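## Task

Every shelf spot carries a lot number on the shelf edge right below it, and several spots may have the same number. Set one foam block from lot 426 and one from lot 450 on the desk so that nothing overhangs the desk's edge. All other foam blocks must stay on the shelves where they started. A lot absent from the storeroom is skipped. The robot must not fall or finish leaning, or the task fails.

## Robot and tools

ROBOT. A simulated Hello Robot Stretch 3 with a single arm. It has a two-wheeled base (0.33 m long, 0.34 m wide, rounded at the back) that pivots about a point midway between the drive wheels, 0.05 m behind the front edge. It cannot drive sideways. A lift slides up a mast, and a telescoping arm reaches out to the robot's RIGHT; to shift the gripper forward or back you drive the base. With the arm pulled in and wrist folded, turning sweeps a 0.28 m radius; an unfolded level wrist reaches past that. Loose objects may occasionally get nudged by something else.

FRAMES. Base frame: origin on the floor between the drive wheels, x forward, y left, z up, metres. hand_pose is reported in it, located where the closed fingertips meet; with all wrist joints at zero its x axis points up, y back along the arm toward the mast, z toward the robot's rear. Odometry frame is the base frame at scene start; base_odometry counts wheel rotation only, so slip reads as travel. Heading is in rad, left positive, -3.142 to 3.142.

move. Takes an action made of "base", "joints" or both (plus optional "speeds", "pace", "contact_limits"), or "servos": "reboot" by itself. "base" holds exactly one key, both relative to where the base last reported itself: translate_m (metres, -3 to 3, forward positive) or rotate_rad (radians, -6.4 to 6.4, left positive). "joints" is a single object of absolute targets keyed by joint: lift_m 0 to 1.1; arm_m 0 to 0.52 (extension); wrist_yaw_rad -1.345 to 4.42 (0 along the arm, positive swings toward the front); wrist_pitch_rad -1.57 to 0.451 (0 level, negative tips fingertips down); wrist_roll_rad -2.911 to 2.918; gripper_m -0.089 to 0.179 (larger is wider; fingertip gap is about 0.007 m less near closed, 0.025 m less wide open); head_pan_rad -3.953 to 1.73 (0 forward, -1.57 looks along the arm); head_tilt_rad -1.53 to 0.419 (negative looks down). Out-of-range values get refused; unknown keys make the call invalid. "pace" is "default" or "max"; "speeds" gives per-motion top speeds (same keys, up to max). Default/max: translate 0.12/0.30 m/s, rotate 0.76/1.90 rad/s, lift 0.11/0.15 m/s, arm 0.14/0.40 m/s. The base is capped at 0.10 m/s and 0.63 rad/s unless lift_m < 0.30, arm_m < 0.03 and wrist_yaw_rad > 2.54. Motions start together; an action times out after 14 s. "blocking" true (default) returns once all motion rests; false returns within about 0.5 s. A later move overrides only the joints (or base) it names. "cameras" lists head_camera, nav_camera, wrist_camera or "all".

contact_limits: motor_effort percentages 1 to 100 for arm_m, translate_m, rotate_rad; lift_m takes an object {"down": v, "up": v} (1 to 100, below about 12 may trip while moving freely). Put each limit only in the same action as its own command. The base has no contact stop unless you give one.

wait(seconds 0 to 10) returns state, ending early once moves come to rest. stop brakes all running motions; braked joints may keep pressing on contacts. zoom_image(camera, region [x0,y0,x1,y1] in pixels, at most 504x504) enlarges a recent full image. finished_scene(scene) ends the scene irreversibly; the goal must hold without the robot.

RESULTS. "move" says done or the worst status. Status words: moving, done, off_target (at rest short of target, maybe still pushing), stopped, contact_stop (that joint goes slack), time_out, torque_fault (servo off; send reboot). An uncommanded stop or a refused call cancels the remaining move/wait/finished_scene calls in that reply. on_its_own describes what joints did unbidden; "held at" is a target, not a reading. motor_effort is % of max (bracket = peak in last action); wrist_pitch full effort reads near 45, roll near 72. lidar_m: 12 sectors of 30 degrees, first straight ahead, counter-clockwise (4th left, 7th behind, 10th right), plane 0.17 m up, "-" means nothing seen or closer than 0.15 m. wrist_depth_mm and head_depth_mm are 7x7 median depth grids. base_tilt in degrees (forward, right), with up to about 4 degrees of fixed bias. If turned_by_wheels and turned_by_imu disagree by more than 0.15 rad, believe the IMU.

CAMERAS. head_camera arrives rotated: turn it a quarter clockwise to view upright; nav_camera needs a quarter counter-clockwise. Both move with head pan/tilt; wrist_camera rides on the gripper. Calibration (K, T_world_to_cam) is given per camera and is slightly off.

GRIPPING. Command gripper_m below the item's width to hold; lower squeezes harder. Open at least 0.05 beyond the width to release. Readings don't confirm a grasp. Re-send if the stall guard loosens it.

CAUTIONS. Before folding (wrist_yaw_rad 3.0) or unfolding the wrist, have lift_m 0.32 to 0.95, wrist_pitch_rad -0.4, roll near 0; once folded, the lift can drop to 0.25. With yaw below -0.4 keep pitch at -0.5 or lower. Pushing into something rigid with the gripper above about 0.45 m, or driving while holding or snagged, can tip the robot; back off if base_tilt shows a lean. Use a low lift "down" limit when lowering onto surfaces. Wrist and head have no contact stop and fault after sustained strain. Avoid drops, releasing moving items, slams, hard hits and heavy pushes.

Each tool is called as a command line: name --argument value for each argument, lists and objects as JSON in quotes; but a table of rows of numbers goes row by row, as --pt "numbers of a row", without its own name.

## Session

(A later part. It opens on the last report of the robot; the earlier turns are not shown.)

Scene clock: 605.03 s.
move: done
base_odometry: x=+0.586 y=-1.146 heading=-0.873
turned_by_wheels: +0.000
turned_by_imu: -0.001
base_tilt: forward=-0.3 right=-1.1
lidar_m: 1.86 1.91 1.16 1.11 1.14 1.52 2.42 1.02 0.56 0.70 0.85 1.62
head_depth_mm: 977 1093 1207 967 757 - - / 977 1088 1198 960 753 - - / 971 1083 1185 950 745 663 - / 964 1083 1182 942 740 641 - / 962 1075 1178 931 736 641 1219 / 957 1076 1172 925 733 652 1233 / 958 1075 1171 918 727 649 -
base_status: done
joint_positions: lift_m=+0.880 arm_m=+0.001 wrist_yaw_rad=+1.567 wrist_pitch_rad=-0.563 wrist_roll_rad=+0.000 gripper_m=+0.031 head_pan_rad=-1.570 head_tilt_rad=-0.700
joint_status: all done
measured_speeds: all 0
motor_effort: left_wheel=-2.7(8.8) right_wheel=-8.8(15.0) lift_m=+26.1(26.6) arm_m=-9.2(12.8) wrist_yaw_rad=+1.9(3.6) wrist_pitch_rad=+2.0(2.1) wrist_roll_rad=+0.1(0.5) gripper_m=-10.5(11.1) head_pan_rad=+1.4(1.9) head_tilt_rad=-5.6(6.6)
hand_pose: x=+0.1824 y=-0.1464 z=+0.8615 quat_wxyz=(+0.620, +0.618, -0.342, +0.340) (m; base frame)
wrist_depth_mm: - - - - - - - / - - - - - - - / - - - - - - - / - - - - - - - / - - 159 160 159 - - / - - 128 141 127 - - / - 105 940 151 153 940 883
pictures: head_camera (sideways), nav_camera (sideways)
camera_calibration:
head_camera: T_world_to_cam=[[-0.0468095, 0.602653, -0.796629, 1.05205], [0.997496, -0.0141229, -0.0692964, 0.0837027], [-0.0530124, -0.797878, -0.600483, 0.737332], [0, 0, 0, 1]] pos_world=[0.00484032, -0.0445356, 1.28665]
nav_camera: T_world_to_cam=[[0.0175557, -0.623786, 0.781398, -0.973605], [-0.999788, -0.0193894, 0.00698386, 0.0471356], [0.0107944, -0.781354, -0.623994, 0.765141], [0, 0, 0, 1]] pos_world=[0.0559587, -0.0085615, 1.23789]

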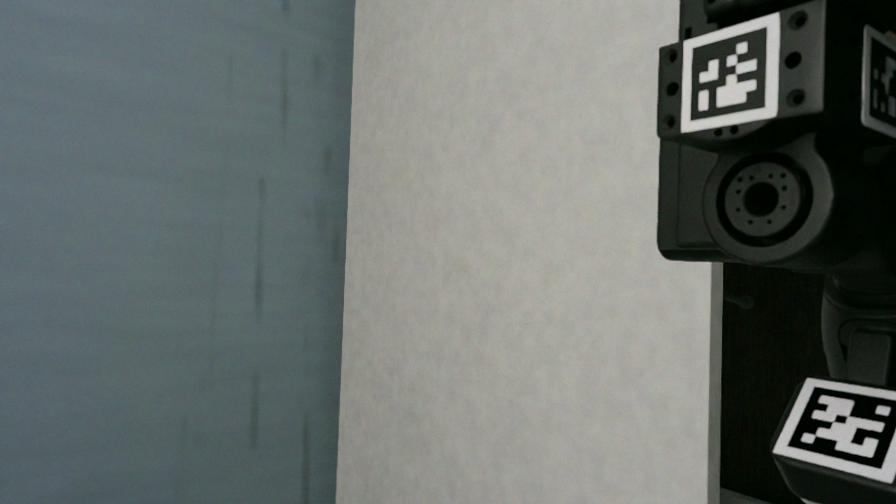

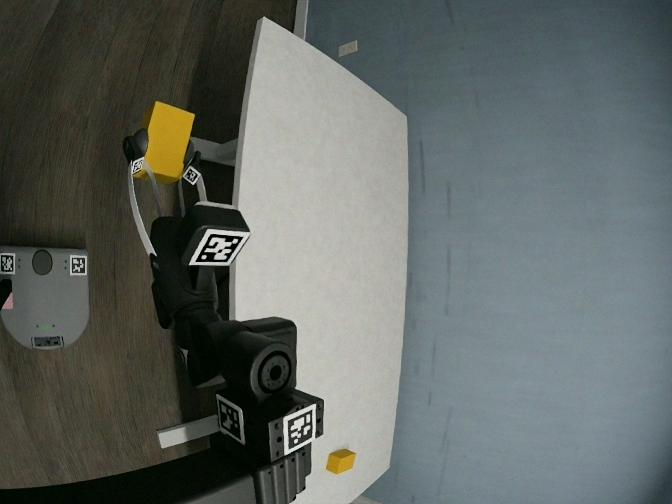

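move --joints '{"wrist_yaw_rad":0.1}' --speeds '{"wrist_yaw_rad":1.0}'

move --joints '{"arm_m":0.34}'

move --joints '{"lift_m":0.79}' --speeds '{"lift_m":0.06}' --contact_limits '{"lift_m":{"down":13}}'

move --joints '{"lift_m":0.755}' --speeds '{"lift_m":0.03}' --contact_limits '{"lift_m":{"down":13}}' --cameras '["head_camera"]'

Scene clock: 614.90 s.
move: done
base_odometry: x=+0.586 y=-1.146 heading=-0.873
turned_by_wheels: +0.000
turned_by_imu: +0.000
base_tilt: forward=-0.3 right=-1.1
lidar_m: 1.85 1.91 1.16 1.11 1.14 1.53 2.42 1.02 0.56 0.70 0.85 1.62
head_depth_mm: 976 1092 1209 966 758 - - / 977 1087 1203 959 752 - - / 973 1085 1186 950 747 631 - / 964 1082 1183 946 741 309 - / 968 1077 1174 934 735 617 1144 / 962 1075 1170 926 730 652 1162 / 962 1071 1165 920 725 650 1153
base_status: not commanded
joint_positions: lift_m=+0.880 arm_m=+0.001 wrist_yaw_rad=+0.103 wrist_pitch_rad=-0.563 wrist_roll_rad=+0.000 gripper_m=+0.031 head_pan_rad=-1.570 head_tilt_rad=-0.700
joint_status: all done
measured_speeds: all 0
motor_effort: left_wheel=-2.8(3.3) right_wheel=-8.8(9.0) lift_m=+26.3(27.2) arm_m=-8.4(9.5) wrist_yaw_rad=-3.5(6.0) wrist_pitch_rad=+2.1(2.1) wrist_roll_rad=-0.3(0.3) gripper_m=-10.8(11.1) head_pan_rad=+0.7(1.3) head_tilt_rad=-5.1(6.2)
hand_pose: x=-0.0006 y=-0.3483 z=+0.8615 quat_wxyz=(+0.689, +0.231, -0.668, -0.162) (m; base frame)
wrist_depth_mm: - - - - - - - / - - - - - - - / - - - - - - - / - - - - - - - / - - 153 160 154 - - / - - 128 141 128 - - / - 933 948 152 146 - -
pictures: none

Scene clock: 618.60 s.
move: done
base_odometry: x=+0.586 y=-1.146 heading=-0.873
turned_by_wheels: +0.000
turned_by_imu: +0.000
base_tilt: forward=-0.3 right=-1.3
lidar_m: 1.85 1.91 1.16 1.11 1.14 1.53 2.42 1.02 0.57 0.69 0.85 1.62
head_depth_mm: 977 1091 1208 342 - - 1190 / 975 1090 481 358 727 651 1180 / 973 1081 472 852 748 648 1154 / 964 1084 1159 588 741 643 1172 / 965 1076 1174 932 735 639 1165 / 963 1073 1172 925 731 652 1158 / 958 1073 1170 913 727 649 1157
base_status: not commanded
joint_positions: lift_m=+0.880 arm_m=+0.340 wrist_yaw_rad=+0.103 wrist_pitch_rad=-0.563 wrist_roll_rad=+0.000 gripper_m=+0.031 head_pan_rad=-1.570 head_tilt_rad=-0.700
joint_status: all done
measured_speeds: all 0
motor_effort: left_wheel=-2.7(3.4) right_wheel=-8.5(9.2) lift_m=+26.6(27.4) arm_m=+11.8(14.3) wrist_yaw_rad=-3.0(4.5) wrist_pitch_rad=+2.1(2.1) wrist_roll_rad=+0.1(0.3) gripper_m=-10.5(11.2) head_pan_rad=+0.3(1.2) head_tilt_rad=-5.2(6.5)
hand_pose: x=-0.0006 y=-0.6877 z=+0.8615 quat_wxyz=(+0.689, +0.231, -0.668, -0.162) (m; base frame)
wrist_depth_mm: - - - - - - - / - - - - - - - / - - - - - - - / - - - - - - - / - - 153 159 153 - - / - - 128 141 128 - - / - - - 148 132 - -
pictures: none

Scene clock: 620.70 s.
move: done
base_odometry: x=+0.586 y=-1.146 heading=-0.873
turned_by_wheels: +0.000
turned_by_imu: +0.000
base_tilt: forward=-0.2 right=-1.1
lidar_m: 1.85 1.91 1.16 1.11 1.14 1.53 2.42 1.02 0.56 0.70 0.84 1.62
head_depth_mm: 980 1095 1210 966 734 307 - / 976 1087 1191 524 374 331 1157 / 971 1092 1190 522 723 647 1155 / 968 1078 1181 548 720 643 1168 / 963 1077 1173 933 735 640 1165 / 960 1078 1172 924 731 652 1153 / 958 1069 1172 916 727 648 1150
base_status: not commanded
joint_positions: lift_m=+0.790 arm_m=+0.340 wrist_yaw_rad=+0.103 wrist_pitch_rad=-0.563 wrist_roll_rad=+0.000 gripper_m=+0.031 head_pan_rad=-1.570 head_tilt_rad=-0.700
joint_status: all done
measured_speeds: all 0
motor_effort: left_wheel=-3.1(3.4) right_wheel=-7.9(8.9) lift_m=+26.1(26.2) arm_m=+8.9(12.6) wrist_yaw_rad=-2.1(4.3) wrist_pitch_rad=+2.1(2.1) wrist_roll_rad=+0.0(0.3) gripper_m=-10.5(11.2) head_pan_rad=+0.4(1.0) head_tilt_rad=-5.9(6.2)
contact_limits: lift_m down 13 (down: maximum 72; up: maximum 65)
hand_pose: x=-0.0006 y=-0.6877 z=+0.7715 quat_wxyz=(+0.689, +0.231, -0.668, -0.162) (m; base frame)
wrist_depth_mm: - - - - - - - / - - - - - - - / - - - - - - - / - - - - - - - / - - 153 160 154 - - / - - 128 141 127 - - / - - - 147 132 - -
pictures: none

Scene clock: 622.30 s.
move: done
base_odometry: x=+0.586 y=-1.146 heading=-0.873
turned_by_wheels: +0.000
turned_by_imu: +0.000
base_tilt: forward=-0.4 right=-1.2
lidar_m: 1.85 1.90 1.16 1.11 1.14 1.53 2.42 1.02 0.57 0.69 0.85 1.62
head_depth_mm: 977 1089 1212 966 757 622 297 / 973 1088 1199 961 420 360 317 / 970 1078 1184 546 703 648 1154 / 969 1081 1185 652 701 643 1164 / 965 1079 1178 936 736 655 1168 / 966 1070 1174 926 733 653 1165 / 964 1072 1167 918 727 649 1154
base_status: not commanded
joint_positions: lift_m=+0.755 arm_m=+0.340 wrist_yaw_rad=+0.101 wrist_pitch_rad=-0.512 wrist_roll_rad=+0.000 gripper_m=+0.031 head_pan_rad=-1.570 head_tilt_rad=-0.700
joint_status: all done
measured_speeds: all 0
motor_effort: left_wheel=-2.8(3.2) right_wheel=-6.3(9.2) lift_m=+12.0(26.6) arm_m=+6.9(9.3) wrist_yaw_rad=-1.7(3.9) wrist_pitch_rad=-7.5(7.8) wrist_roll_rad=+0.0(0.3) gripper_m=-10.8(11.0) head_pan_rad=+0.4(1.2) head_tilt_rad=-5.1(6.2)
contact_limits: lift_m down 13 (down: maximum 72; up: maximum 65)
hand_pose: x=-0.0001 y=-0.6955 z=+0.7472 quat_wxyz=(+0.693, +0.214, -0.674, -0.144) (m; base frame)
wrist_depth_mm: - - - - - - - / - - - - - - - / - - - - - - - / - - - 167 - - - / - - 153 151 147 - - / - - 129 135 128 - - / - 99 117 132 126 105 -
pictures: head_camera (sideways)
camera_calibration:
head_camera: T_world_to_cam=[[-0.0468095, 0.602653, -0.796629, 1.05205], [0.997496, -0.0141229, -0.0692964, 0.0837027], [-0.0530124, -0.797878, -0.600483, 0.737332], [0, 0, 0, 1]] pos_world=[0.00484032, -0.0445356, 1.28665]

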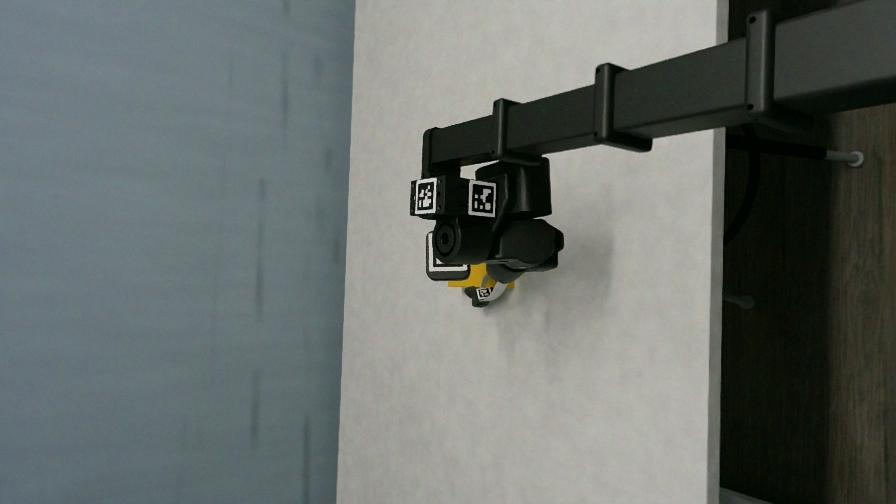

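Contact; raise slightly and release.

move --joints '{"lift_m":0.766}' --speeds '{"lift_m":0.03}'

move --joints '{"gripper_m":0.15}'

move --joints '{"lift_m":0.88}'

move --joints '{"arm_m":0.0}' --cameras '["head_camera","nav_camera"]'

Scene clock: 630.23 s.
move: done
base_odometry: x=+0.586 y=-1.146 heading=-0.873
turned_by_wheels: +0.000
turned_by_imu: +0.000
base_tilt: forward=-0.2 right=-1.2
lidar_m: 1.85 1.91 1.16 1.11 1.14 1.53 2.42 1.02 0.56 0.70 0.85 1.62
head_depth_mm: 980 1093 1208 968 756 350 293 / 973 1090 1196 930 406 350 326 / 967 1084 1184 538 702 647 1160 / 965 1079 1182 643 700 642 1175 / 963 1077 1179 934 736 640 1169 / 965 1075 1167 924 731 652 1163 / 961 1070 1165 917 726 648 1158
base_status: not commanded
joint_positions: lift_m=+0.766 arm_m=+0.340 wrist_yaw_rad=+0.101 wrist_pitch_rad=-0.542 wrist_roll_rad=+0.000 gripper_m=+0.031 head_pan_rad=-1.570 head_tilt_rad=-0.700
joint_status: all done
measured_speeds: all 0
motor_effort: left_wheel=-2.6(3.0) right_wheel=-5.8(6.7) lift_m=+28.5(28.7) arm_m=+1.7(3.0) wrist_yaw_rad=-2.1(2.6) wrist_pitch_rad=-1.8(7.5) wrist_roll_rad=+0.1(0.3) gripper_m=-10.7(11.0) head_pan_rad=+0.8(0.8) head_tilt_rad=-4.7(6.1)
hand_pose: x=-0.0006 y=-0.6909 z=+0.7518 quat_wxyz=(+0.690, +0.224, -0.670, -0.155) (m; base frame)
wrist_depth_mm: - - - - - - - / - - - - - - - / - - - - - - - / - - - 168 - - - / - - 152 151 149 - - / - - 129 135 128 - - / - 99 - 137 128 - -
pictures: none

Scene clock: 631.97 s.
move: done
base_odometry: x=+0.586 y=-1.146 heading=-0.873
turned_by_wheels: +0.000
turned_by_imu: +0.000
base_tilt: forward=-0.2 right=-1.3
lidar_m: 1.85 1.91 1.16 1.11 1.14 1.53 2.42 1.02 0.57 0.69 0.85 1.62
head_depth_mm: 974 1089 1208 972 757 350 293 / 974 1087 1195 928 407 350 326 / 967 1088 1188 539 702 648 1151 / 967 1079 1182 645 701 643 1169 / 965 1076 1180 935 735 640 1168 / 962 1074 1171 929 731 652 1170 / 957 1065 1165 916 724 648 1152
base_status: not commanded
joint_positions: lift_m=+0.766 arm_m=+0.340 wrist_yaw_rad=+0.101 wrist_pitch_rad=-0.560 wrist_roll_rad=+0.000 gripper_m=+0.150 head_pan_rad=-1.570 head_tilt_rad=-0.700
joint_status: all done
measured_speeds: all 0
motor_effort: left_wheel=-2.2(2.7) right_wheel=-5.9(7.0) lift_m=+25.6(29.0) arm_m=-1.1(2.1) wrist_yaw_rad=-2.2(2.9) wrist_pitch_rad=+1.3(1.9) wrist_roll_rad=-0.1(0.3) gripper_m=+0.8(82.5) head_pan_rad=+0.2(0.8) head_tilt_rad=-5.0(6.1)
hand_pose: x=-0.0009 y=-0.6883 z=+0.7482 quat_wxyz=(+0.689, +0.230, -0.668, -0.161) (m; base frame)
wrist_depth_mm: - - - - - - - / - - - - - - - / - - - - - - - / - - - 166 - - - / - 146 - 148 148 140 - / - 125 132 132 131 124 - / - 119 - 145 - - 111
pictures: none

Scene clock: 633.83 s.
move: done
base_odometry: x=+0.586 y=-1.146 heading=-0.873
turned_by_wheels: +0.000
turned_by_imu: +0.000
base_tilt: forward=-0.3 right=-1.1
lidar_m: 1.85 1.91 1.16 1.11 1.14 1.53 2.41 1.02 0.56 0.70 0.85 1.61
head_depth_mm: 976 1093 1206 342 - - 1184 / 974 1086 481 359 726 650 1180 / 971 1085 473 852 746 647 1148 / 968 1082 1160 589 740 643 1174 / 962 1076 1179 898 737 640 1164 / 963 1072 1173 923 732 653 1157 / 962 1078 1168 918 727 649 1152
base_status: not commanded
joint_positions: lift_m=+0.880 arm_m=+0.340 wrist_yaw_rad=+0.101 wrist_pitch_rad=-0.561 wrist_roll_rad=+0.000 gripper_m=+0.150 head_pan_rad=-1.570 head_tilt_rad=-0.700
joint_status: all done
measured_speeds: all 0
motor_effort: left_wheel=-2.7(3.0) right_wheel=-6.5(7.0) lift_m=+28.7(32.4) arm_m=-3.3(3.6) wrist_yaw_rad=-1.3(2.9) wrist_pitch_rad=+1.5(1.6) wrist_roll_rad=-0.3(0.3) gripper_m=+0.8(1.2) head_pan_rad=-0.1(0.7) head_tilt_rad=-5.5(6.1)
hand_pose: x=-0.0009 y=-0.6881 z=+0.8620 quat_wxyz=(+0.689, +0.230, -0.668, -0.161) (m; base frame)
wrist_depth_mm: - - - - - - - / - - - - - - - / - - - - - - - / - - - - - - - / - 146 - - - 141 - / - 125 - - - 124 - / - 118 - - - - 111
pictures: none

Scene clock: 637.53 s.
move: done
base_odometry: x=+0.586 y=-1.146 heading=-0.873
turned_by_wheels: +0.000
turned_by_imu: +0.000
base_tilt: forward=-0.3 right=-1.1
lidar_m: 1.85 1.91 1.16 1.11 1.14 1.53 2.42 1.02 0.57 0.70 0.85 1.62
head_depth_mm: 976 1091 1215 965 757 - - / 972 1089 1196 959 752 - - / 972 1082 1187 952 748 615 - / 970 1082 1182 943 742 308 - / 963 1075 1174 937 735 618 1141 / 963 1077 1166 925 730 649 1160 / 959 1074 1170 916 725 647 1157
base_status: not commanded
joint_positions: lift_m=+0.880 arm_m=+0.001 wrist_yaw_rad=+0.101 wrist_pitch_rad=-0.561 wrist_roll_rad=+0.000 gripper_m=+0.150 head_pan_rad=-1.570 head_tilt_rad=-0.700
joint_status: all done
measured_speeds: all 0
motor_effort: left_wheel=-2.4(3.1) right_wheel=-6.0(7.1) lift_m=+28.2(29.6) arm_m=-12.2(14.4) wrist_yaw_rad=-1.7(3.3) wrist_pitch_rad=+1.4(1.7) wrist_roll_rad=+0.0(0.3) gripper_m=+1.1(1.2) head_pan_rad=+0.3(0.8) head_tilt_rad=-4.6(5.8)
hand_pose: x=-0.0009 y=-0.3487 z=+0.8620 quat_wxyz=(+0.689, +0.230, -0.668, -0.161) (m; base frame)
wrist_depth_mm: - - - - - - - / - - - - - - - / - - - - - - - / - - - - - - - / - 146 - - - 140 - / - 125 - - - 124 - / 931 936 962 954 - - 110
pictures: head_camera (sideways), nav_camera (sideways)
camera_calibration:
head_camera: T_world_to_cam=[[-0.0468095, 0.602653, -0.796629, 1.05205], [0.997496, -0.0141229, -0.0692964, 0.0837027], [-0.0530124, -0.797878, -0.600483, 0.737332], [0, 0, 0, 1]] pos_world=[0.00484032, -0.0445356, 1.28665]
nav_camera: T_world_to_cam=[[0.0175557, -0.623786, 0.781398, -0.973605], [-0.999788, -0.0193894, 0.00698386, 0.0471356], [0.0107944, -0.781354, -0.623994, 0.765141], [0, 0, 0, 1]] pos_world=[0.0559587, -0.0085615, 1.23789]

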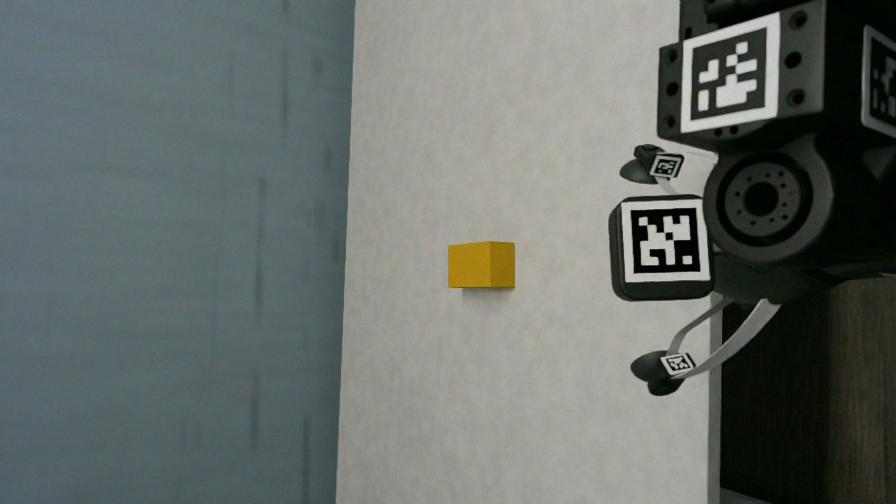

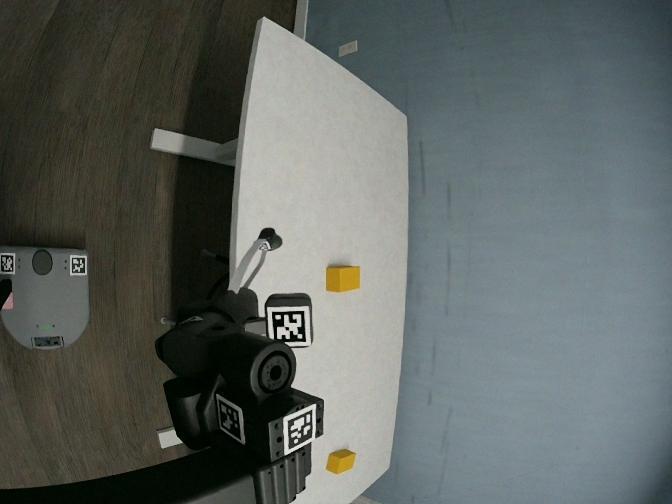

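finished_scene --scene 3

The scene is finished: the task was done.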